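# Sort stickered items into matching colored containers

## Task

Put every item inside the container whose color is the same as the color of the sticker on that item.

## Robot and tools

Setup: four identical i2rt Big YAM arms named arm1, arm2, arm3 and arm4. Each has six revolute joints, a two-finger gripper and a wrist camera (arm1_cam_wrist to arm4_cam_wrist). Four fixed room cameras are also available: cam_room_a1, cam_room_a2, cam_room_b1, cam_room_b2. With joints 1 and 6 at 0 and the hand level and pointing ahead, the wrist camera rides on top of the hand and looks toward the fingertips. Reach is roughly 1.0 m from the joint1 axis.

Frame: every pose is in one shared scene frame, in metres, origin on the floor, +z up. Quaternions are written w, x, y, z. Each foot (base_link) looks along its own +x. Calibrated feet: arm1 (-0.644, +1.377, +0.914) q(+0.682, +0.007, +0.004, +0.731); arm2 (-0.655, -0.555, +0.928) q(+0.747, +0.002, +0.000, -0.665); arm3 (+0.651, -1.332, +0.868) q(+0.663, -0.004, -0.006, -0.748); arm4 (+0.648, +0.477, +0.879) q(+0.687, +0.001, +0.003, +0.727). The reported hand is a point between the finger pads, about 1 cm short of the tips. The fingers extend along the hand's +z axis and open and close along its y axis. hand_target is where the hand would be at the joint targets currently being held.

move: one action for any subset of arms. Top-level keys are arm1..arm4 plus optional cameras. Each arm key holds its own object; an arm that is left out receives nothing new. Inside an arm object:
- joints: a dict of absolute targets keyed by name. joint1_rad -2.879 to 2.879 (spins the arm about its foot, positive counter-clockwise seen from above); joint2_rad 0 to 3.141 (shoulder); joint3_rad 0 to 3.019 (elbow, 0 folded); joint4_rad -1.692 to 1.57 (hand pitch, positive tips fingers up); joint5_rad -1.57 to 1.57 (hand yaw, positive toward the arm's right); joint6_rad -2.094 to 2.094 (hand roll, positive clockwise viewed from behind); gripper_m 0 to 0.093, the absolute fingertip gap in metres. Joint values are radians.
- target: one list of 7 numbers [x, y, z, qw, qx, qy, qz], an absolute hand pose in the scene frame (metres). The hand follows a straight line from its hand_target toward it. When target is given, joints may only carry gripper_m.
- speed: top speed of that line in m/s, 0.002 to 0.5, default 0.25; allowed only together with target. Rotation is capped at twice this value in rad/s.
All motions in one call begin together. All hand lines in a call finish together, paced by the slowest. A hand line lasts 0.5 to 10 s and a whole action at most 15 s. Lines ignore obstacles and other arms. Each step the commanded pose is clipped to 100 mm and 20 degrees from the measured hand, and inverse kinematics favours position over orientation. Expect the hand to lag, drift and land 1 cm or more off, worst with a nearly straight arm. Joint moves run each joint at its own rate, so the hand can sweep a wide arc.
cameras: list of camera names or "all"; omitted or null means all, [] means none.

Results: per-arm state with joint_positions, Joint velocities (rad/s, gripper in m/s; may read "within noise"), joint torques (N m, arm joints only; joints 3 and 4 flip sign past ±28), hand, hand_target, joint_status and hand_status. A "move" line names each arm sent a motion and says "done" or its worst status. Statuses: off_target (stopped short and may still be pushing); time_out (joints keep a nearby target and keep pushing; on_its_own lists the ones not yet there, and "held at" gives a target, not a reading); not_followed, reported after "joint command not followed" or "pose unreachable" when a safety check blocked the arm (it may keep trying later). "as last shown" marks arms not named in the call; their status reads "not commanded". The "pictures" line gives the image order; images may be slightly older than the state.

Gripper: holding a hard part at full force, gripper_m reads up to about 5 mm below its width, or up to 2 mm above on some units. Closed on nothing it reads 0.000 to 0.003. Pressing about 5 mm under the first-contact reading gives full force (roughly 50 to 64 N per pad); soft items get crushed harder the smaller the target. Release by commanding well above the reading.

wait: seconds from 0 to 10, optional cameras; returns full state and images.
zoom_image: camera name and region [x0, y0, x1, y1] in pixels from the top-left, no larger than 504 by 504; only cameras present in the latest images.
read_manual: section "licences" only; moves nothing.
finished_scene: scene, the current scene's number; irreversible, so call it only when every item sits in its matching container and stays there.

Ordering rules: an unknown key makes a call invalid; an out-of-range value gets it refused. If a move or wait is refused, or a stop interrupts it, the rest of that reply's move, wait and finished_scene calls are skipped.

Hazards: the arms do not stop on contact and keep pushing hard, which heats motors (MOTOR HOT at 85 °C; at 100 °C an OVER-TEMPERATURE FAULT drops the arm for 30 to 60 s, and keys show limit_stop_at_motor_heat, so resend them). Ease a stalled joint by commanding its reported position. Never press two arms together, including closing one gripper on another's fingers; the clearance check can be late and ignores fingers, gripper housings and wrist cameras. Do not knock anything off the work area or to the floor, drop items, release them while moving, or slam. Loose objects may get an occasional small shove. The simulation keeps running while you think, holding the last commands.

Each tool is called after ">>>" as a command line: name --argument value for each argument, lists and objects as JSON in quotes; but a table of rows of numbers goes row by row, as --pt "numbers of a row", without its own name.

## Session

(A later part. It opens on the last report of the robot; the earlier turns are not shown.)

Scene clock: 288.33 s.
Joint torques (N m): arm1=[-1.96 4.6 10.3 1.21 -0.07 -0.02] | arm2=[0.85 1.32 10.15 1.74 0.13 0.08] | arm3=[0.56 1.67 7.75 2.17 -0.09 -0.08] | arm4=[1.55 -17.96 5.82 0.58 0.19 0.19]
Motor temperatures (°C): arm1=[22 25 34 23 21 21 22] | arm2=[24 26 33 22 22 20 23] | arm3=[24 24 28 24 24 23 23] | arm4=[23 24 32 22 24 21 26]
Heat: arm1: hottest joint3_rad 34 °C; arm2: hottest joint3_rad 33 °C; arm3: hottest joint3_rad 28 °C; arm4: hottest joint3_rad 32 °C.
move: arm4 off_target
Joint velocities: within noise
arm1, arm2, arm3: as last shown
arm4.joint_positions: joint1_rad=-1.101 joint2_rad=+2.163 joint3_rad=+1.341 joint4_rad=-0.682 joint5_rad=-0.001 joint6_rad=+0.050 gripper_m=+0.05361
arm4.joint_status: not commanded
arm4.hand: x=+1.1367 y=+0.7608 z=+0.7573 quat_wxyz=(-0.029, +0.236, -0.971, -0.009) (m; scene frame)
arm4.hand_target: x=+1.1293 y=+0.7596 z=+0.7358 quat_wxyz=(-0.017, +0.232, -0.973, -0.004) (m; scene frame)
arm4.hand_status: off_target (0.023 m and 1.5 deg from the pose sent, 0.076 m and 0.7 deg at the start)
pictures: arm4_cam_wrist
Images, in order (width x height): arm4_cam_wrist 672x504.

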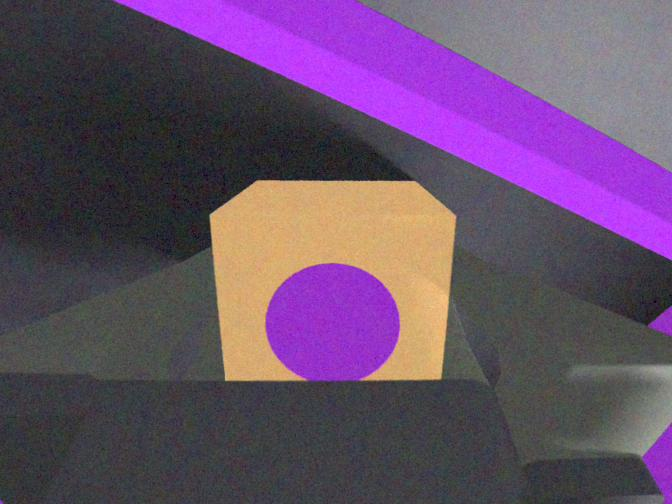

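>>> move --arm4 '{"joints":{"gripper_m":0.09}}' --cameras '[]'

>>> move --arm4 '{"target":[1.12,0.75,1.0,0.017,-0.232,0.973,0.004],"speed":0.3}' --cameras '["arm4_cam_wrist"]'

>>> move --arm4 '{"joints":{"joint2_rad":0.9,"joint3_rad":1.3,"joint4_rad":-1.5,"joint5_rad":0,"joint6_rad":0}}' --cameras '[]'

>>> move --arm4 '{"joints":{"joint1_rad":2.15}}' --cameras '[]'

>>> move --arm4 '{"target":[0.268,0.21,1.12,0.0616,0.921,0.349,-0.163],"speed":0.3}' --cameras '["arm4_cam_wrist"]'

>>> move --arm4 '{"target":[-0.03,0.0,1.11,0.0616,0.921,0.349,-0.163],"speed":0.25}' --cameras '["arm4_cam_wrist"]'

Scene clock: 299.37 s.
Joint torques (N m): arm1=[-2.84 3.66 10.48 1.43 0 -0.05] | arm2=[0.91 1.38 10.17 1.73 0.14 0.07] | arm3=[0.67 1.85 7.79 2.15 -0.09 -0.09] | arm4=[1.2 -18.49 5.78 0.53 0.21 0.17]
Motor temperatures (°C): arm1=[22 25 34 23 21 21 22] | arm2=[24 26 33 22 22 20 23] | arm3=[24 24 28 24 24 23 23] | arm4=[23 25 31 22 24 21 26]
Heat: arm1: hottest joint3_rad 34 °C; arm2: hottest joint3_rad 33 °C; arm3: hottest joint3_rad 28 °C; arm4: hottest joint3_rad 31 °C.
move: arm4 done
Joint velocities: within noise
arm1.joint_positions: joint1_rad=-2.300 joint2_rad=+0.547 joint3_rad=+1.192 joint4_rad=-1.390 joint5_rad=-0.010 joint6_rad=+0.000 gripper_m=+0.08996
arm1.joint_status: not commanded
arm1.hand: x=-0.4626 y=+1.2424 z=+1.3592 quat_wxyz=(-0.374, -0.295, -0.870, +0.127) (m; scene frame)
arm1.hand_target: x=-0.4647 y=+1.2414 z=+1.3608 quat_wxyz=(-0.371, -0.296, -0.871, +0.129) (m; scene frame)
arm1.hand_status: not commanded
arm2.joint_positions: joint1_rad=+2.189 joint2_rad=+0.545 joint3_rad=+1.202 joint4_rad=-1.387 joint5_rad=+0.004 joint6_rad=+0.011 gripper_m=+0.08992
arm2.joint_status: not commanded
arm2.hand: x=-0.4926 y=-0.4108 z=+1.3829 quat_wxyz=(-0.382, +0.322, -0.854, -0.148) (m; scene frame)
arm2.hand_target: x=-0.4930 y=-0.4112 z=+1.3788 quat_wxyz=(-0.374, +0.324, -0.857, -0.144) (m; scene frame)
arm2.hand_status: not commanded
arm3: as last shown
arm4.joint_positions: joint1_rad=-1.101 joint2_rad=+2.171 joint3_rad=+1.341 joint4_rad=-0.680 joint5_rad=-0.001 joint6_rad=+0.050 gripper_m=+0.08991
arm4.joint_status: all done
arm4.hand: x=+1.1355 y=+0.7601 z=+0.7530 quat_wxyz=(-0.026, +0.236, -0.971, -0.008) (m; scene frame)
arm4.hand_target: x=+1.1293 y=+0.7595 z=+0.7357 quat_wxyz=(-0.017, +0.232, -0.973, -0.004) (m; scene frame)
arm4.hand_status: not commanded
pictures: none
No camera images: "cameras" was empty.

Scene clock: 300.97 s.
Joint torques (N m): arm1=[-3.02 3.72 10.44 1.31 -0.02 -0.09] | arm2=[0.97 1.38 10.17 1.7 0.14 0.07] | arm3=[0.62 1.67 7.76 2.17 -0.09 -0.09] | arm4=[0.73 -18.67 10.48 -0.35 0.16 0.11]
Motor temperatures (°C): arm1=[22 25 34 23 21 21 22] | arm2=[24 26 33 22 22 20 23] | arm3=[24 24 28 24 24 23 23] | arm4=[23 25 31 22 24 21 26]
Heat: arm1: hottest joint3_rad 34 °C; arm2: hottest joint3_rad 33 °C; arm3: hottest joint3_rad 28 °C; arm4: hottest joint3_rad 31 °C.
move: arm4 off_target
Joint velocities: within noise
arm1, arm2, arm3: as last shown
arm4.joint_positions: joint1_rad=-1.101 joint2_rad=+1.784 joint3_rad=+1.445 joint4_rad=-1.211 joint5_rad=-0.001 joint6_rad=+0.050 gripper_m=+0.08991
arm4.joint_status: not commanded
arm4.hand: x=+1.1102 y=+0.7455 z=+0.9897 quat_wxyz=(-0.008, +0.236, -0.972, -0.002) (m; scene frame)
arm4.hand_target: x=+1.1197 y=+0.7499 z=+1.0000 quat_wxyz=(-0.017, +0.232, -0.973, -0.004) (m; scene frame)
arm4.hand_status: off_target (0.015 m and 1.2 deg from the pose sent, 0.248 m and 1.2 deg at the start)
pictures: arm4_cam_wrist
Images, in order (width x height): arm4_cam_wrist 672x504.

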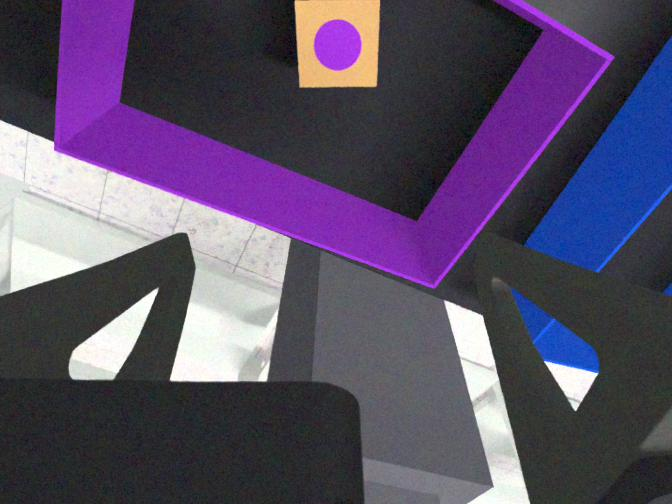

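Scene clock: 302.50 s.
Joint torques (N m): arm1=[-2.84 4.13 10.37 1.28 -0.06 -0.04] | arm2=[0.91 1.38 10.14 1.74 0.13 0.08] | arm3=[0.56 1.79 7.73 2.17 -0.1 -0.09] | arm4=[0.5 -2.78 9.57 0.42 0.13 -0.06]
Motor temperatures (°C): arm1=[22 25 34 23 21 21 22] | arm2=[24 26 33 22 22 20 23] | arm3=[24 24 28 24 24 23 23] | arm4=[23 25 31 22 24 21 26]
Heat: arm1: hottest joint3_rad 34 °C; arm2: hottest joint3_rad 33 °C; arm3: hottest joint3_rad 28 °C; arm4: hottest joint3_rad 31 °C.
move: arm4 done
Joint velocities: within noise
arm1, arm2, arm3: as last shown
arm4.joint_positions: joint1_rad=-1.101 joint2_rad=+0.887 joint3_rad=+1.286 joint4_rad=-1.491 joint5_rad=-0.001 joint6_rad=+0.014 gripper_m=+0.08991
arm4.joint_status: all done
arm4.hand: x=+0.9097 y=+0.6293 z=+1.2748 quat_wxyz=(-0.226, +0.246, -0.940, -0.063) (m; scene frame)
arm4.hand_target: x=+0.9121 y=+0.6301 z=+1.2765 quat_wxyz=(-0.223, +0.253, -0.940, -0.060) (m; scene frame)
arm4.hand_status: not commanded
pictures: none
No camera images: "cameras" was empty.

Scene clock: 304.93 s.
Joint torques (N m): arm1=[-2.96 3.84 10.44 1.39 -0.04 -0.04] | arm2=[0.97 1.32 10.14 1.73 0.13 0.07] | arm3=[0.62 1.79 7.76 2.15 -0.11 -0.09] | arm4=[0.79 -4.37 9.5 0.42 0.13 -0.05]
Motor temperatures (°C): arm1=[22 25 34 23 21 21 22] | arm2=[24 26 33 22 22 20 23] | arm3=[24 24 28 24 24 23 23] | arm4=[23 25 32 22 24 21 26]
Heat: arm1: hottest joint3_rad 34 °C; arm2: hottest joint3_rad 33 °C; arm3: hottest joint3_rad 28 °C; arm4: hottest joint3_rad 32 °C.
move: arm4 done
Joint velocities: within noise
arm1, arm2, arm3: as last shown
arm4.joint_positions: joint1_rad=+2.147 joint2_rad=+0.904 joint3_rad=+1.286 joint4_rad=-1.491 joint5_rad=-0.001 joint6_rad=+0.011 gripper_m=+0.08996
arm4.joint_status: all done
arm4.hand: x=+0.4037 y=+0.2985 z=+1.2735 quat_wxyz=(+0.074, +0.926, +0.298, -0.220) (m; scene frame)
arm4.hand_target: x=+0.4057 y=+0.2992 z=+1.2800 quat_wxyz=(+0.074, +0.923, +0.304, -0.225) (m; scene frame)
arm4.hand_status: not commanded
pictures: none
No camera images: "cameras" was empty.

Scene clock: 306.37 s.
Joint torques (N m): arm1=[-2.55 3.14 10.41 1.32 -0.03 -0.06] | arm2=[1.03 1.38 10.17 1.76 0.13 0.07] | arm3=[0.62 1.85 7.73 2.18 -0.1 -0.09] | arm4=[0.73 -12.16 10.59 1.06 -0.08 -0.13]
Motor temperatures (°C): arm1=[22 25 34 23 21 21 22] | arm2=[24 26 33 22 22 20 23] | arm3=[24 24 28 24 24 23 23] | arm4=[23 25 32 22 24 21 26]
Heat: arm1: hottest joint3_rad 34 °C; arm2: hottest joint3_rad 33 °C; arm3: hottest joint3_rad 28 °C; arm4: hottest joint3_rad 32 °C.
move: arm4 off_target
Joint velocities: within noise
arm1, arm2, arm3: as last shown
arm4.joint_positions: joint1_rad=+2.122 joint2_rad=+1.350 joint3_rad=+1.204 joint4_rad=-1.124 joint5_rad=-0.039 joint6_rad=-0.104 gripper_m=+0.08996
arm4.joint_status: not commanded
arm4.hand: x=+0.2783 y=+0.2128 z=+1.1062 quat_wxyz=(+0.057, +0.925, +0.347, -0.143) (m; scene frame)
arm4.hand_target: x=+0.2684 y=+0.2103 z=+1.1202 quat_wxyz=(+0.061, +0.921, +0.349, -0.163) (m; scene frame)
arm4.hand_status: off_target (0.017 m and 2.5 deg from the pose sent, 0.223 m and 8.9 deg at the start)
pictures: arm4_cam_wrist
Images, in order (width x height): arm4_cam_wrist 672x504.

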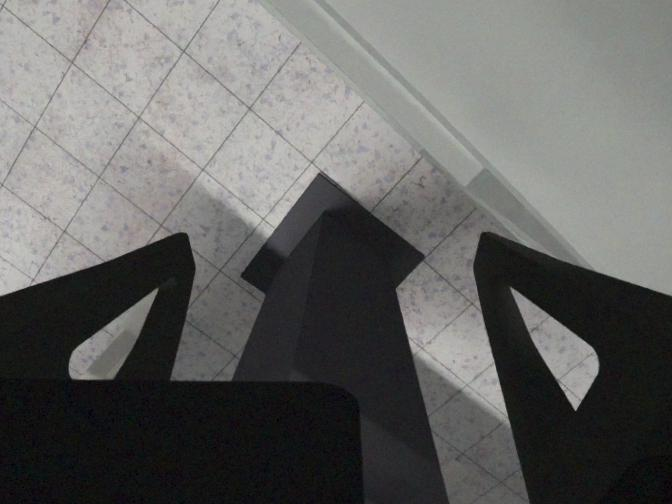

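Scene clock: 308.77 s.
Joint torques (N m): arm1=[-1.9 3.96 10.4 1.17 -0.01 -0.06] | arm2=[0.91 1.26 10.14 1.73 0.14 0.07] | arm3=[0.62 1.67 7.77 2.17 -0.09 -0.09] | arm4=[0.79 -27.16 12.14 0.5 0 0.03]
Motor temperatures (°C): arm1=[22 25 33 23 21 21 22] | arm2=[24 26 33 22 22 20 23] | arm3=[24 24 28 24 24 23 23] | arm4=[23 25 32 22 24 21 25]
Heat: arm1: hottest joint3_rad 33 °C; arm2: hottest joint3_rad 33 °C; arm3: hottest joint3_rad 28 °C; arm4: hottest joint3_rad 32 °C.
move: arm4 off_target
Joint velocities: within noise
arm1, arm2: as last shown
arm3.joint_positions: joint1_rad=+0.011 joint2_rad=+0.598 joint3_rad=+1.303 joint4_rad=-0.711 joint5_rad=-0.011 joint6_rad=-0.188 gripper_m=+0.09399
arm3.joint_status: not commanded
arm3.hand: x=+0.6203 y=-1.6050 z=+1.5172 quat_wxyz=(-0.426, -0.476, -0.519, +0.568) (m; scene frame)
arm3.hand_target: x=+0.6176 y=-1.6066 z=+1.5178 quat_wxyz=(-0.423, -0.475, -0.517, +0.573) (m; scene frame)
arm3.hand_status: not commanded
arm4.joint_positions: joint1_rad=+2.122 joint2_rad=+2.499 joint3_rad=+2.879 joint4_rad=-1.510 joint5_rad=-0.039 joint6_rad=-0.104 gripper_m=+0.08996
arm4.joint_status: not commanded
arm4.hand: x=-0.0249 y=+0.0019 z=+1.1066 quat_wxyz=(+0.074, +0.912, +0.344, -0.210) (m; scene frame)
arm4.hand_target: x=-0.0288 y=+0.0007 z=+1.1094 quat_wxyz=(+0.076, +0.910, +0.344, -0.218) (m; scene frame)
arm4.hand_status: off_target (0.006 m and 5.6 deg from the pose sent, 0.375 m and 2.5 deg at the start; a joint's target at an end of its range on 24 of 72 steps)
pictures: arm4_cam_wrist
Images, in order (width x height): arm4_cam_wrist 672x504.

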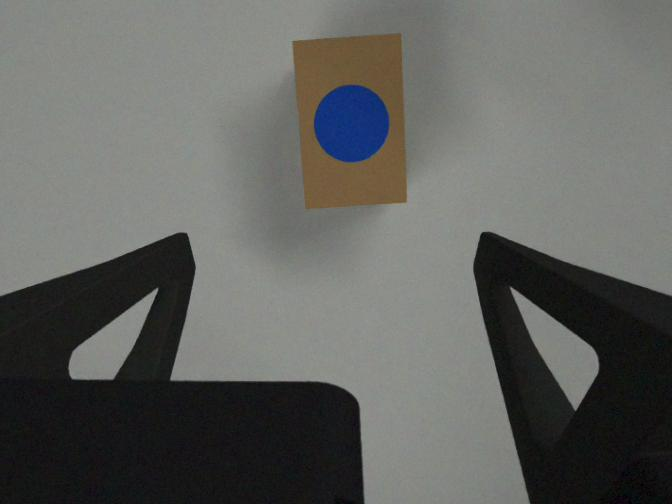

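>>> move --arm4 '{"target":[-0.055,-0.012,1.005,0.076,0.910,0.344,-0.218],"speed":0.15}' --cameras '["arm4_cam_wrist"]'

Scene clock: 313.07 s.
Joint torques (N m): arm1=[-2.73 3.9 10.55 1.36 -0.05 -0.03] | arm2=[0.91 1.44 10.14 1.72 0.13 0.07] | arm3=[0.5 1.73 7.76 2.14 -0.09 -0.08] | arm4=[0.56 -27.58 8.85 1.28 -0.1 -0.06]
Motor temperatures (°C): arm1=[22 25 33 23 21 21 22] | arm2=[24 26 33 22 22 20 23] | arm3=[24 24 28 24 24 23 23] | arm4=[23 25 33 22 24 21 25]
Heat: arm1: hottest joint3_rad 33 °C; arm2: hottest joint3_rad 33 °C; arm3: hottest joint3_rad 28 °C; arm4: hottest joint3_rad 33 °C.
move: arm4 off_target
Joint velocities: within noise
arm1, arm2, arm3: as last shown
arm4.joint_positions: joint1_rad=+2.122 joint2_rad=+2.493 joint3_rad=+2.633 joint4_rad=-1.243 joint5_rad=-0.040 joint6_rad=-0.104 gripper_m=+0.08996
arm4.joint_status: not commanded
arm4.hand: x=-0.0486 y=-0.0148 z=+1.0230 quat_wxyz=(+0.077, +0.909, +0.343, -0.222) (m; scene frame)
arm4.hand_target: x=-0.0544 y=-0.0117 z=+1.0051 quat_wxyz=(+0.076, +0.910, +0.344, -0.218) (m; scene frame)
arm4.hand_status: off_target (0.019 m and 0.5 deg from the pose sent, 0.107 m and 1.0 deg at the start)
pictures: arm4_cam_wrist
Images, in order (width x height): arm4_cam_wrist 672x504.

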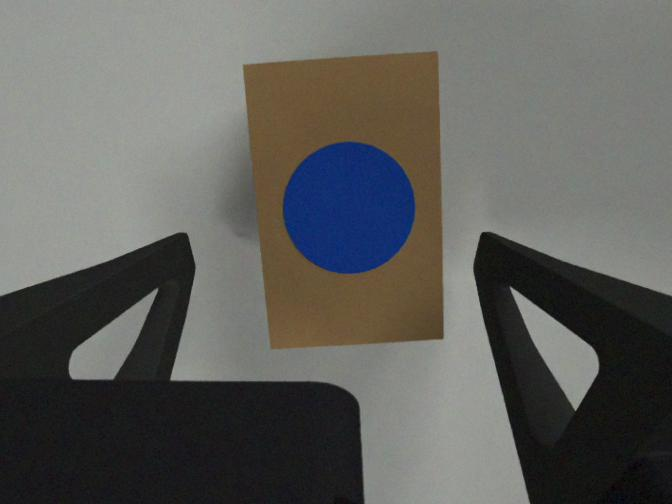

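>>> move --arm4 '{"target":[-0.062,-0.013,0.997,0.076,0.910,0.344,-0.218],"speed":0.1}' --cameras '[]'

>>> move --arm4 '{"joints":{"gripper_m":0.03}}' --cameras '["arm4_cam_wrist"]'

>>> move --arm4 '{"target":[-0.03,0.0,1.1,0.076,0.910,0.344,-0.218],"speed":0.15}' --cameras '["arm4_cam_wrist"]'

>>> move --arm4 '{"target":[0.268,0.21,1.13,0.0616,0.921,0.349,-0.163],"speed":0.3}' --cameras '[]'

>>> move --arm4 '{"joints":{"joint2_rad":0.9,"joint3_rad":1.3,"joint4_rad":-1.5,"joint5_rad":0,"joint6_rad":0}}' --cameras '[]'

>>> move --arm4 '{"joints":{"joint1_rad":-1.57}}' --cameras '[]'

>>> move --arm4 '{"target":[1.16,0.41,0.92,0.017,0,1,0.0],"speed":0.3}' --cameras '["arm4_cam_wrist"]'

Scene clock: 322.77 s.
Joint torques (N m): arm1=[-2.73 4.25 10.45 1.22 -0.07 -0.07] | arm2=[0.97 1.44 10.13 1.69 0.14 0.07] | arm3=[0.44 1.55 7.75 2.18 -0.1 -0.1] | arm4=[0.09 -26.34 12.08 0.99 -0.08 -0.08]
Motor temperatures (°C): arm1=[22 25 33 23 21 21 22] | arm2=[24 26 33 22 22 20 23] | arm3=[24 24 28 24 24 23 23] | arm4=[23 25 34 22 24 21 25]
Heat: arm1: hottest joint3_rad 33 °C; arm2: hottest joint3_rad 33 °C; arm3: hottest joint3_rad 28 °C; arm4: hottest joint3_rad 34 °C.
move: arm4 off_target
Joint velocities: within noise
arm1, arm2, arm3: as last shown
arm4.joint_positions: joint1_rad=+2.119 joint2_rad=+2.507 joint3_rad=+2.633 joint4_rad=-1.241 joint5_rad=-0.042 joint6_rad=-0.104 gripper_m=+0.08996
arm4.joint_status: not commanded
arm4.hand: x=-0.0501 y=-0.0135 z=+1.0118 quat_wxyz=(+0.076, +0.911, +0.343, -0.216) (m; scene frame)
arm4.hand_target: x=-0.0610 y=-0.0122 z=+0.9969 quat_wxyz=(+0.076, +0.910, +0.344, -0.219) (m; scene frame)
arm4.hand_status: off_target (0.019 m and 0.3 deg from the pose sent, 0.029 m and 0.5 deg at the start)
pictures: none
No camera images: "cameras" was empty.

Scene clock: 323.40 s.
Joint torques (N m): arm1=[-2.67 4.19 10.32 1.39 -0.02 -0.07] | arm2=[0.79 1.26 10.13 1.74 0.14 0.07] | arm3=[0.56 1.79 7.73 2.15 -0.1 -0.08] | arm4=[-0.15 -26.23 12.12 0.92 -0.06 -0.09]
Motor temperatures (°C): arm1=[22 25 33 23 21 21 22] | arm2=[24 26 33 22 22 20 23] | arm3=[24 24 28 24 24 23 23] | arm4=[23 25 34 22 24 21 25]
Heat: arm1: hottest joint3_rad 33 °C; arm2: hottest joint3_rad 33 °C; arm3: hottest joint3_rad 28 °C; arm4: hottest joint3_rad 34 °C.
move: arm4 off_target
Joint velocities: within noise
arm1.joint_positions: joint1_rad=-2.300 joint2_rad=+0.547 joint3_rad=+1.192 joint4_rad=-1.390 joint5_rad=-0.010 joint6_rad=+0.000 gripper_m=+0.08996
arm1.joint_status: not commanded
arm1.hand: x=-0.4626 y=+1.2424 z=+1.3592 quat_wxyz=(-0.374, -0.295, -0.870, +0.127) (m; scene frame)
arm1.hand_target: x=-0.4647 y=+1.2414 z=+1.3608 quat_wxyz=(-0.371, -0.296, -0.871, +0.129) (m; scene frame)
arm1.hand_status: not commanded
arm2.joint_positions: joint1_rad=+2.189 joint2_rad=+0.545 joint3_rad=+1.202 joint4_rad=-1.387 joint5_rad=+0.004 joint6_rad=+0.011 gripper_m=+0.08992
arm2.joint_status: not commanded
arm2.hand: x=-0.4926 y=-0.4108 z=+1.3829 quat_wxyz=(-0.382, +0.322, -0.854, -0.148) (m; scene frame)
arm2.hand_target: x=-0.4930 y=-0.4112 z=+1.3788 quat_wxyz=(-0.374, +0.324, -0.857, -0.144) (m; scene frame)
arm2.hand_status: not commanded
arm3: as last shown
arm4.joint_positions: joint1_rad=+2.119 joint2_rad=+2.507 joint3_rad=+2.633 joint4_rad=-1.241 joint5_rad=-0.042 joint6_rad=-0.105 gripper_m=+0.04433
arm4.joint_status: gripper_m off_target (ended at +0.04435, target +0.03000)
arm4.hand: x=-0.0504 y=-0.0130 z=+1.0118 quat_wxyz=(+0.076, +0.911, +0.343, -0.216) (m; scene frame)
arm4.hand_target: x=-0.0610 y=-0.0121 z=+0.9969 quat_wxyz=(+0.076, +0.910, +0.344, -0.219) (m; scene frame)
arm4.hand_status: not commanded
pictures: arm4_cam_wrist
Images, in order (width x height): arm4_cam_wrist 672x504.

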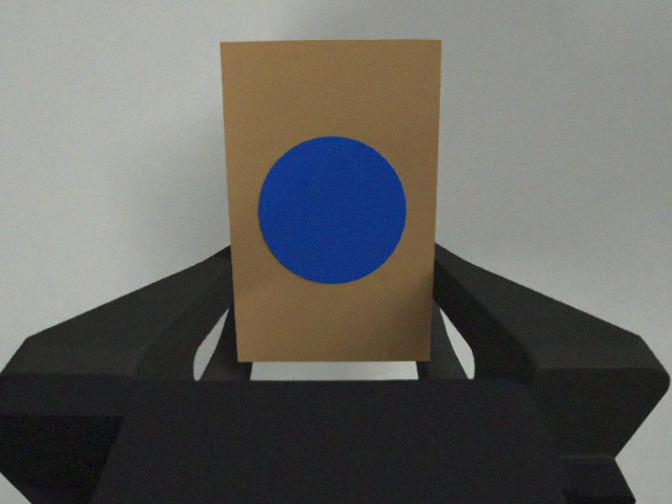

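Scene clock: 325.00 s.
Joint torques (N m): arm1=[-2.9 4.01 10.37 1.24 -0.06 -0.06] | arm2=[0.79 1.38 10.14 1.72 0.14 0.06] | arm3=[0.62 1.79 7.77 2.18 -0.1 -0.1] | arm4=[0.85 -29.27 12.77 0.25 0.08 0.06]
Motor temperatures (°C): arm1=[22 25 33 23 21 21 22] | arm2=[24 26 33 22 22 20 23] | arm3=[24 24 28 24 24 23 23] | arm4=[23 25 34 22 24 21 25]
Heat: arm1: hottest joint3_rad 33 °C; arm2: hottest joint3_rad 33 °C; arm3: hottest joint3_rad 28 °C; arm4: hottest joint3_rad 34 °C.
move: arm4 off_target
Joint velocities: within noise
arm1, arm2, arm3: as last shown
arm4.joint_positions: joint1_rad=+2.119 joint2_rad=+2.443 joint3_rad=+2.685 joint4_rad=-1.401 joint5_rad=-0.042 joint6_rad=-0.105 gripper_m=+0.04433
arm4.joint_status: not commanded
arm4.hand: x=-0.0260 y=+0.0039 z=+1.0721 quat_wxyz=(+0.071, +0.916, +0.344, -0.196) (m; scene frame)
arm4.hand_target: x=-0.0290 y=+0.0009 z=+1.0997 quat_wxyz=(+0.076, +0.910, +0.344, -0.219) (m; scene frame)
arm4.hand_status: off_target (0.028 m and 2.7 deg from the pose sent, 0.091 m and 0.3 deg at the start)
pictures: arm4_cam_wrist
Images, in order (width x height): arm4_cam_wrist 672x504.

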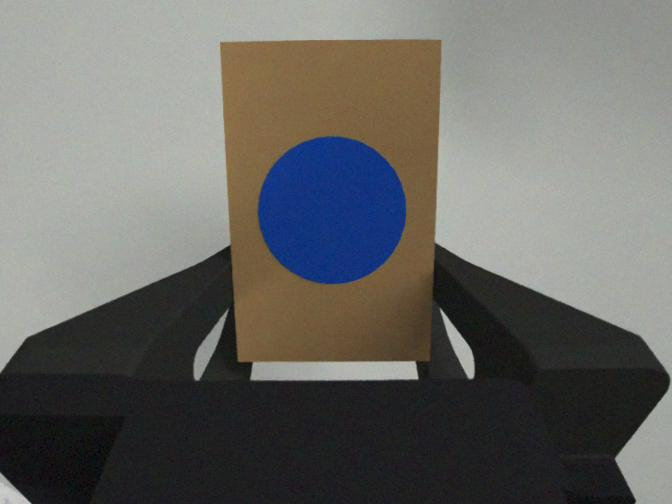

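Scene clock: 326.83 s.
Joint torques (N m): arm1=[-3.02 4.07 10.4 1.14 -0.05 -0.06] | arm2=[0.85 1.38 10.18 1.73 0.14 0.07] | arm3=[0.62 1.73 7.69 2.18 -0.09 -0.09] | arm4=[0.32 -11.05 8.99 0.28 0.05 -0.08]
Motor temperatures (°C): arm1=[22 25 33 23 21 21 22] | arm2=[24 26 33 22 22 20 23] | arm3=[24 24 28 24 24 23 23] | arm4=[23 25 34 22 24 21 25]
Heat: arm1: hottest joint3_rad 33 °C; arm2: hottest joint3_rad 33 °C; arm3: hottest joint3_rad 28 °C; arm4: hottest joint3_rad 34 °C.
move: arm4 done
Joint velocities: within noise
arm1, arm2, arm3: as last shown
arm4.joint_positions: joint1_rad=+2.119 joint2_rad=+1.336 joint3_rad=+1.252 joint4_rad=-1.129 joint5_rad=-0.042 joint6_rad=-0.106 gripper_m=+0.04433
arm4.joint_status: not commanded
arm4.hand: x=+0.2690 y=+0.2076 z=+1.1343 quat_wxyz=(+0.065, +0.921, +0.345, -0.170) (m; scene frame)
arm4.hand_target: x=+0.2680 y=+0.2101 z=+1.1299 quat_wxyz=(+0.062, +0.921, +0.349, -0.163) (m; scene frame)
arm4.hand_status: done (0.005 m and 1.0 deg from the pose sent, 0.364 m and 4.0 deg at the start)
pictures: none
No camera images: "cameras" was empty.

Scene clock: 328.23 s.
Joint torques (N m): arm1=[-2.78 3.6 10.4 1.13 -0.03 -0.03] | arm2=[0.85 1.26 10.17 1.73 0.14 0.06] | arm3=[0.56 1.79 7.8 2.15 -0.1 -0.1] | arm4=[0.09 -3.72 10.5 0.5 0.18 0.19]
Motor temperatures (°C): arm1=[22 25 33 23 21 21 22] | arm2=[24 26 33 22 22 20 23] | arm3=[24 24 28 24 24 23 23] | arm4=[23 25 34 22 24 21 25]
Heat: arm1: hottest joint3_rad 33 °C; arm2: hottest joint3_rad 33 °C; arm3: hottest joint3_rad 28 °C; arm4: hottest joint3_rad 34 °C.
move: arm4 done
Joint velocities: within noise
arm1, arm2, arm3: as last shown
arm4.joint_positions: joint1_rad=+2.119 joint2_rad=+0.897 joint3_rad=+1.273 joint4_rad=-1.492 joint5_rad=-0.003 joint6_rad=-0.014 gripper_m=+0.04433
arm4.joint_status: all done
arm4.hand: x=+0.4013 y=+0.3070 z=+1.2690 quat_wxyz=(+0.068, +0.927, +0.296, -0.218) (m; scene frame)
arm4.hand_target: x=+0.3993 y=+0.3084 z=+1.2801 quat_wxyz=(+0.070, +0.929, +0.286, -0.226) (m; scene frame)
arm4.hand_status: not commanded
pictures: none
No camera images: "cameras" was empty.

Scene clock: 330.80 s.
Joint torques (N m): arm1=[-3.14 4.25 10.5 1.22 -0.04 -0.05] | arm2=[1.03 1.38 10.14 1.73 0.14 0.06] | arm3=[0.5 1.73 7.75 2.18 -0.1 -0.08] | arm4=[0.44 -4.78 10.58 0.38 0.01 0.17]
Motor temperatures (°C): arm1=[22 25 33 23 21 21 22] | arm2=[24 25 33 22 22 20 23] | arm3=[24 24 28 24 24 23 23] | arm4=[23 25 34 22 24 21 26]
Heat: arm1: hottest joint3_rad 33 °C; arm2: hottest joint3_rad 33 °C; arm3: hottest joint3_rad 28 °C; arm4: hottest joint3_rad 34 °C.
move: arm4 done
Joint velocities: within noise
arm1, arm2, arm3: as last shown
arm4.joint_positions: joint1_rad=-1.567 joint2_rad=+0.908 joint3_rad=+1.273 joint4_rad=-1.492 joint5_rad=+0.002 joint6_rad=-0.011 gripper_m=+0.04443
arm4.joint_status: all done
arm4.hand: x=+0.9538 y=+0.4962 z=+1.2627 quat_wxyz=(-0.218, +0.035, -0.975, -0.003) (m; scene frame)
arm4.hand_target: x=+0.9522 y=+0.4956 z=+1.2768 quat_wxyz=(-0.231, +0.028, -0.973, -0.005) (m; scene frame)
arm4.hand_status: not commanded
pictures: none
No camera images: "cameras" was empty.

Scene clock: 332.93 s.
Joint torques (N m): arm1=[-2.78 3.66 10.33 1.31 -0.05 -0.04] | arm2=[1.03 1.32 10.14 1.74 0.14 0.07] | arm3=[0.56 1.67 7.76 2.18 -0.1 -0.09] | arm4=[-0.26 -17.79 10.19 0.1 0.15 -0.09]
Motor temperatures (°C): arm1=[22 25 33 23 21 21 22] | arm2=[24 25 33 22 22 20 23] | arm3=[24 24 28 24 24 23 23] | arm4=[23 25 34 22 24 21 26]
Heat: arm1: hottest joint3_rad 33 °C; arm2: hottest joint3_rad 33 °C; arm3: hottest joint3_rad 28 °C; arm4: hottest joint3_rad 34 °C.
move: arm4 off_target
Joint velocities: within noise
arm1, arm2: as last shown
arm3.joint_positions: joint1_rad=+0.011 joint2_rad=+0.598 joint3_rad=+1.303 joint4_rad=-0.711 joint5_rad=-0.011 joint6_rad=-0.188 gripper_m=+0.09399
arm3.joint_status: not commanded
arm3.hand: x=+0.6203 y=-1.6050 z=+1.5172 quat_wxyz=(-0.426, -0.476, -0.519, +0.568) (m; scene frame)
arm3.hand_target: x=+0.6176 y=-1.6066 z=+1.5178 quat_wxyz=(-0.423, -0.475, -0.517, +0.573) (m; scene frame)
arm3.hand_status: not commanded
arm4.joint_positions: joint1_rad=-1.753 joint2_rad=+1.805 joint3_rad=+1.231 joint4_rad=-1.008 joint5_rad=-0.011 joint6_rad=-0.119 gripper_m=+0.04443
arm4.joint_status: not commanded
arm4.hand: x=+1.1381 y=+0.4170 z=+0.9068 quat_wxyz=(+0.007, -0.004, -1.000, -0.005) (m; scene frame)
arm4.hand_target: x=+1.1590 y=+0.4101 z=+0.9204 quat_wxyz=(-0.017, +0.000, -1.000, +0.000) (m; scene frame)
arm4.hand_status: off_target (0.026 m and 2.8 deg from the pose sent, 0.409 m and 23.5 deg at the start)
pictures: arm4_cam_wrist
Images, in order (width x height): arm4_cam_wrist 672x504.

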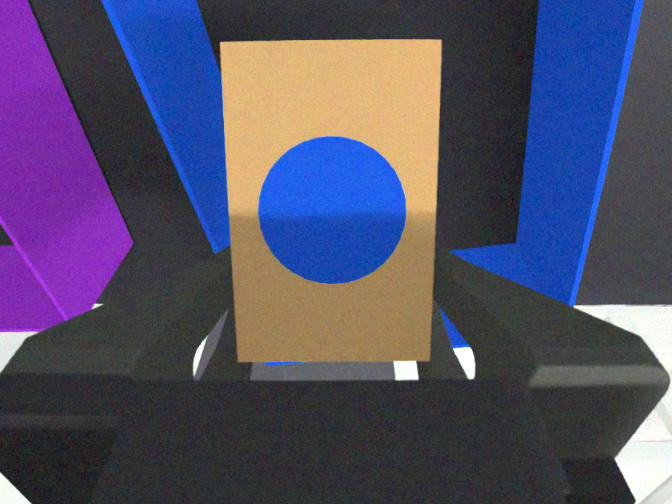

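>>> move --arm4 '{"target":[1.2,0.39,0.9,0.0,0,1,0.0],"speed":0.3}' --cameras '["arm4_cam_wrist"]'

>>> move --arm4 '{"target":[1.2,0.39,0.75,0.0,0,1,0.0],"speed":0.15}' --cameras '["arm4_cam_wrist"]'

>>> move --arm4 '{"target":[1.2,0.39,0.72,0.0,0,1,0.0],"speed":0.06}' --cameras '["arm4_cam_wrist","cam_room_a2"]'

Scene clock: 339.47 s.
Joint torques (N m): arm1=[-2.14 3.78 10.44 1.37 0.01 -0.03] | arm2=[0.97 1.32 10.13 1.72 0.13 0.07] | arm3=[0.56 1.79 7.75 2.15 -0.1 -0.09] | arm4=[0.91 -18.73 10.04 -0.29 0.19 -0.09]
Motor temperatures (°C): arm1=[22 25 33 23 21 21 22] | arm2=[24 25 33 22 22 20 23] | arm3=[24 24 28 24 24 23 23] | arm4=[23 25 34 22 24 21 26]
Heat: arm1: hottest joint3_rad 33 °C; arm2: hottest joint3_rad 33 °C; arm3: hottest joint3_rad 28 °C; arm4: hottest joint3_rad 34 °C.
move: arm4 off_target
Joint velocities: within noise
arm1, arm2, arm3: as last shown
arm4.joint_positions: joint1_rad=-1.781 joint2_rad=+1.931 joint3_rad=+1.392 joint4_rad=-1.040 joint5_rad=-0.007 joint6_rad=-0.143 gripper_m=+0.04443
arm4.joint_status: not commanded
arm4.hand: x=+1.1863 y=+0.3948 z=+0.8960 quat_wxyz=(+0.006, -0.005, -1.000, -0.002) (m; scene frame)
arm4.hand_target: x=+1.1995 y=+0.3900 z=+0.9001 quat_wxyz=(+0.000, +0.000, -1.000, +0.000) (m; scene frame)
arm4.hand_status: off_target (0.015 m and 1.0 deg from the pose sent, 0.068 m and 1.0 deg at the start)
pictures: arm4_cam_wrist
Images, in order (width x height): arm4_cam_wrist 672x504.

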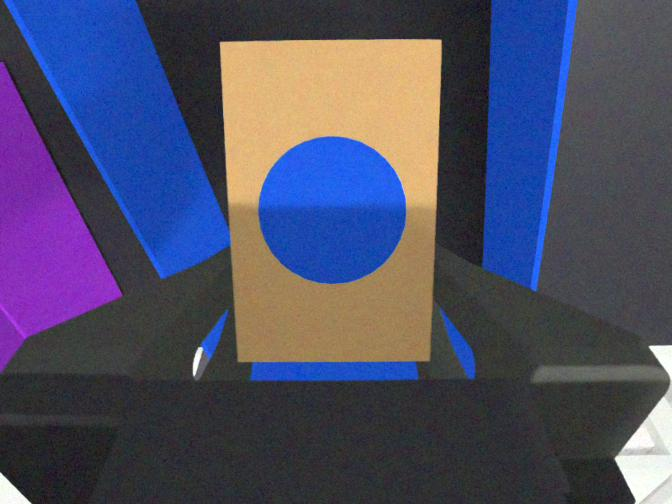

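Scene clock: 341.13 s.
Joint torques (N m): arm1=[-2.43 3.84 10.29 1.22 -0.09 -0.04] | arm2=[0.85 1.38 10.17 1.74 0.14 0.08] | arm3=[0.62 1.73 7.75 2.21 -0.09 -0.09] | arm4=[0.15 -20.01 5.98 0.42 0.17 -0.08]
Motor temperatures (°C): arm1=[22 25 33 23 21 21 22] | arm2=[24 25 33 22 22 20 23] | arm3=[24 24 28 24 24 23 23] | arm4=[23 25 34 22 24 21 26]
Heat: arm1: hottest joint3_rad 33 °C; arm2: hottest joint3_rad 33 °C; arm3: hottest joint3_rad 28 °C; arm4: hottest joint3_rad 34 °C.
move: arm4 done
Joint velocities: within noise
arm1, arm2, arm3: as last shown
arm4.joint_positions: joint1_rad=-1.781 joint2_rad=+2.176 joint3_rad=+1.372 joint4_rad=-0.758 joint5_rad=-0.007 joint6_rad=-0.143 gripper_m=+0.04443
arm4.joint_status: not commanded
arm4.hand: x=+1.2011 y=+0.3920 z=+0.7593 quat_wxyz=(-0.003, -0.005, -1.000, -0.001) (m; scene frame)
arm4.hand_target: x=+1.1999 y=+0.3900 z=+0.7501 quat_wxyz=(+0.000, +0.000, -1.000, +0.000) (m; scene frame)
arm4.hand_status: done (0.010 m and 0.7 deg from the pose sent, 0.147 m and 0.9 deg at the start)
pictures: arm4_cam_wrist
Images, in order (width x height): arm4_cam_wrist 672x504.

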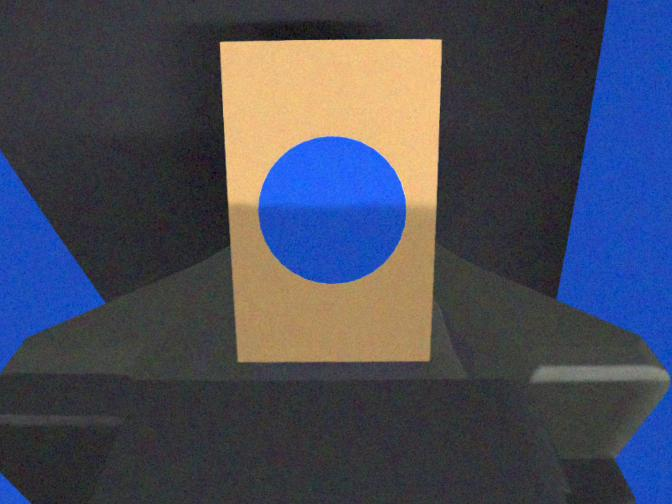

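Scene clock: 342.13 s.
Joint torques (N m): arm1=[-2.02 3.66 10.37 1.14 -0.07 -0.04] | arm2=[0.91 1.38 10.13 1.73 0.13 0.07] | arm3=[0.5 1.79 7.79 2.17 -0.09 -0.09] | arm4=[0.32 -16.44 5.82 0.58 0.15 -0.07]
Motor temperatures (°C): arm1=[22 25 33 23 21 21 22] | arm2=[24 25 33 22 22 20 23] | arm3=[24 24 28 24 24 23 23] | arm4=[23 25 34 22 24 21 26]
Heat: arm1: hottest joint3_rad 33 °C; arm2: hottest joint3_rad 33 °C; arm3: hottest joint3_rad 28 °C; arm4: hottest joint3_rad 34 °C.
move: arm4 off_target
Joint velocities: within noise
arm1.joint_positions: joint1_rad=-2.300 joint2_rad=+0.547 joint3_rad=+1.192 joint4_rad=-1.390 joint5_rad=-0.010 joint6_rad=+0.000 gripper_m=+0.08996
arm1.joint_status: not commanded
arm1.hand: x=-0.4626 y=+1.2424 z=+1.3592 quat_wxyz=(-0.374, -0.295, -0.870, +0.127) (m; scene frame)
arm1.hand_target: x=-0.4647 y=+1.2414 z=+1.3608 quat_wxyz=(-0.371, -0.296, -0.871, +0.129) (m; scene frame)
arm1.hand_status: not commanded
arm2.joint_positions: joint1_rad=+2.189 joint2_rad=+0.545 joint3_rad=+1.202 joint4_rad=-1.387 joint5_rad=+0.004 joint6_rad=+0.011 gripper_m=+0.08992
arm2.joint_status: not commanded
arm2.hand: x=-0.4926 y=-0.4108 z=+1.3829 quat_wxyz=(-0.382, +0.322, -0.854, -0.148) (m; scene frame)
arm2.hand_target: x=-0.4930 y=-0.4112 z=+1.3788 quat_wxyz=(-0.374, +0.324, -0.857, -0.144) (m; scene frame)
arm2.hand_status: not commanded
arm3: as last shown
arm4.joint_positions: joint1_rad=-1.781 joint2_rad=+2.183 joint3_rad=+1.372 joint4_rad=-0.705 joint5_rad=-0.007 joint6_rad=-0.143 gripper_m=+0.04443
arm4.joint_status: not commanded
arm4.hand: x=+1.2121 y=+0.3902 z=+0.7558 quat_wxyz=(-0.025, -0.005, -1.000, +0.002) (m; scene frame)
arm4.hand_target: x=+1.1983 y=+0.3903 z=+0.7219 quat_wxyz=(+0.000, +0.000, -1.000, +0.000) (m; scene frame)
arm4.hand_status: off_target (0.038 m and 3.0 deg from the pose sent, 0.039 m and 0.7 deg at the start)
pictures: arm4_cam_wrist, cam_room_a2
Images, in order (width x height): arm4_cam_wrist 672x504, cam_room_a2 672x504.

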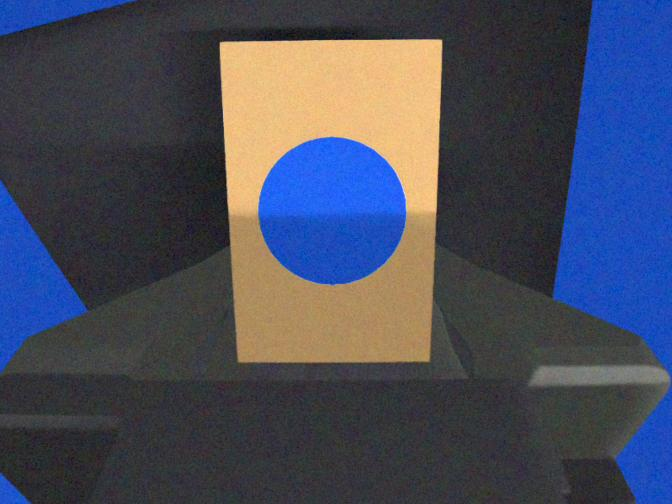

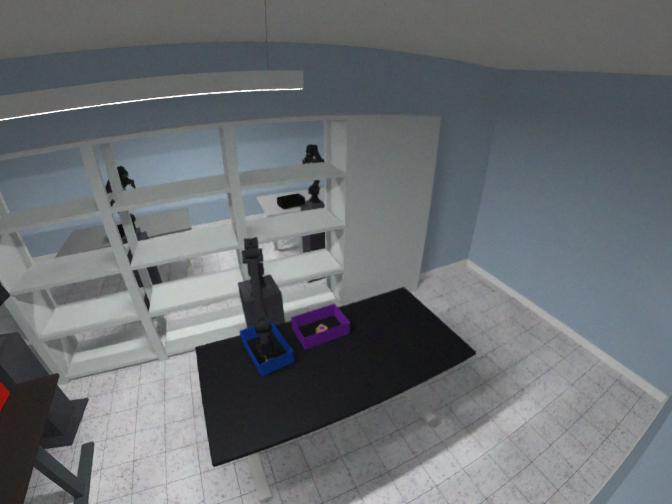

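>>> move --arm4 '{"joints":{"gripper_m":0.09}}' --cameras '[]'

>>> move --arm4 '{"target":[1.15,0.4,1.0,0.0,0,1,0.0],"speed":0.3}' --cameras '["cam_room_a2","arm4_cam_wrist"]'

>>> finished_scene --scene 1

Scene clock: 345.97 s.
Joint torques (N m): arm1=[-3.25 4.13 10.41 1.01 -0.03 -0.04] | arm2=[0.91 1.32 10.14 1.73 0.13 0.07] | arm3=[0.73 1.85 7.76 2.15 -0.1 -0.1] | arm4=[0.79 -19.49 5.6 0.29 0.15 -0.09]
Motor temperatures (°C): arm1=[22 25 33 23 21 21 22] | arm2=[24 25 33 22 22 20 23] | arm3=[24 24 28 24 24 23 23] | arm4=[23 26 33 22 24 21 26]
Heat: arm1: hottest joint3_rad 33 °C; arm2: hottest joint3_rad 33 °C; arm3: hottest joint3_rad 28 °C; arm4: hottest joint3_rad 33 °C.
move: arm4 done
Joint velocities: within noise
arm1, arm2, arm3: as last shown
arm4.joint_positions: joint1_rad=-1.781 joint2_rad=+2.215 joint3_rad=+1.372 joint4_rad=-0.699 joint5_rad=-0.007 joint6_rad=-0.144 gripper_m=+0.08991
arm4.joint_status: all done
arm4.hand: x=+1.2053 y=+0.3912 z=+0.7381 quat_wxyz=(-0.012, -0.005, -1.000, +0.000) (m; scene frame)
arm4.hand_target: x=+1.1984 y=+0.3903 z=+0.7219 quat_wxyz=(+0.000, +0.000, -1.000, +0.000) (m; scene frame)
arm4.hand_status: not commanded
pictures: none
No camera images: "cameras" was empty.

Scene clock: 347.60 s.
Joint torques (N m): arm1=[-3.08 4.25 10.32 1.21 -0.01 -0.1] | arm2=[0.85 1.32 10.13 1.72 0.13 0.07] | arm3=[0.5 1.61 7.73 2.22 -0.1 -0.09] | arm4=[0.56 -17.26 10.48 -0.43 0.2 -0.04]
Motor temperatures (°C): arm1=[22 25 33 23 21 21 22] | arm2=[24 25 33 22 22 20 23] | arm3=[24 24 28 24 24 23 23] | arm4=[23 26 33 22 24 21 26]
Heat: arm1: hottest joint3_rad 33 °C; arm2: hottest joint3_rad 33 °C; arm3: hottest joint3_rad 28 °C; arm4: hottest joint3_rad 33 °C.
move: arm4 off_target
Joint velocities: within noise
arm1, arm2, arm3: as last shown
arm4.joint_positions: joint1_rad=-1.781 joint2_rad=+1.716 joint3_rad=+1.347 joint4_rad=-1.220 joint5_rad=-0.007 joint6_rad=-0.144 gripper_m=+0.08991
arm4.joint_status: not commanded
arm4.hand: x=+1.1384 y=+0.4026 z=+0.9889 quat_wxyz=(+0.011, -0.005, -1.000, -0.003) (m; scene frame)
arm4.hand_target: x=+1.1496 y=+0.4000 z=+1.0002 quat_wxyz=(+0.000, +0.000, -1.000, +0.000) (m; scene frame)
arm4.hand_status: off_target (0.016 m and 1.4 deg from the pose sent, 0.268 m and 1.5 deg at the start)
pictures: arm4_cam_wrist, cam_room_a2
Images, in order (width x height): arm4_cam_wrist 672x504, cam_room_a2 672x504.

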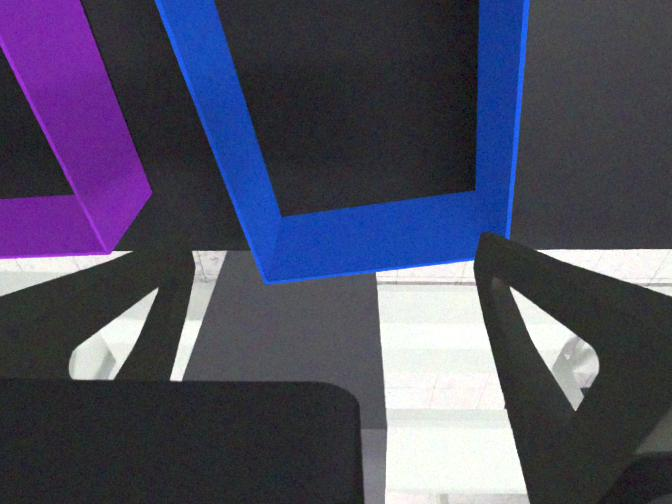

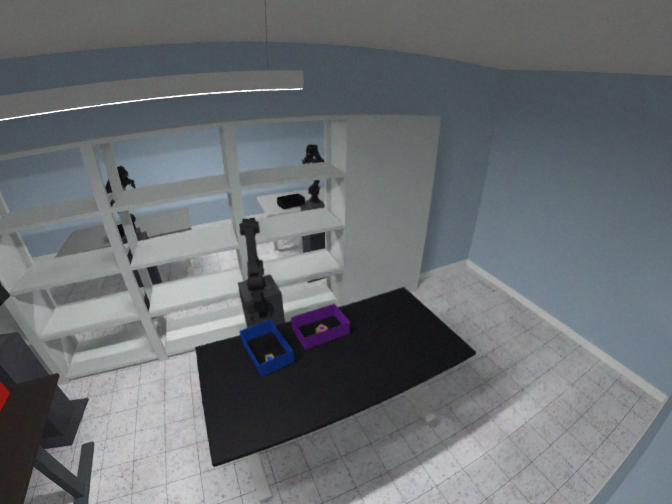

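The scene is finished: the task was done.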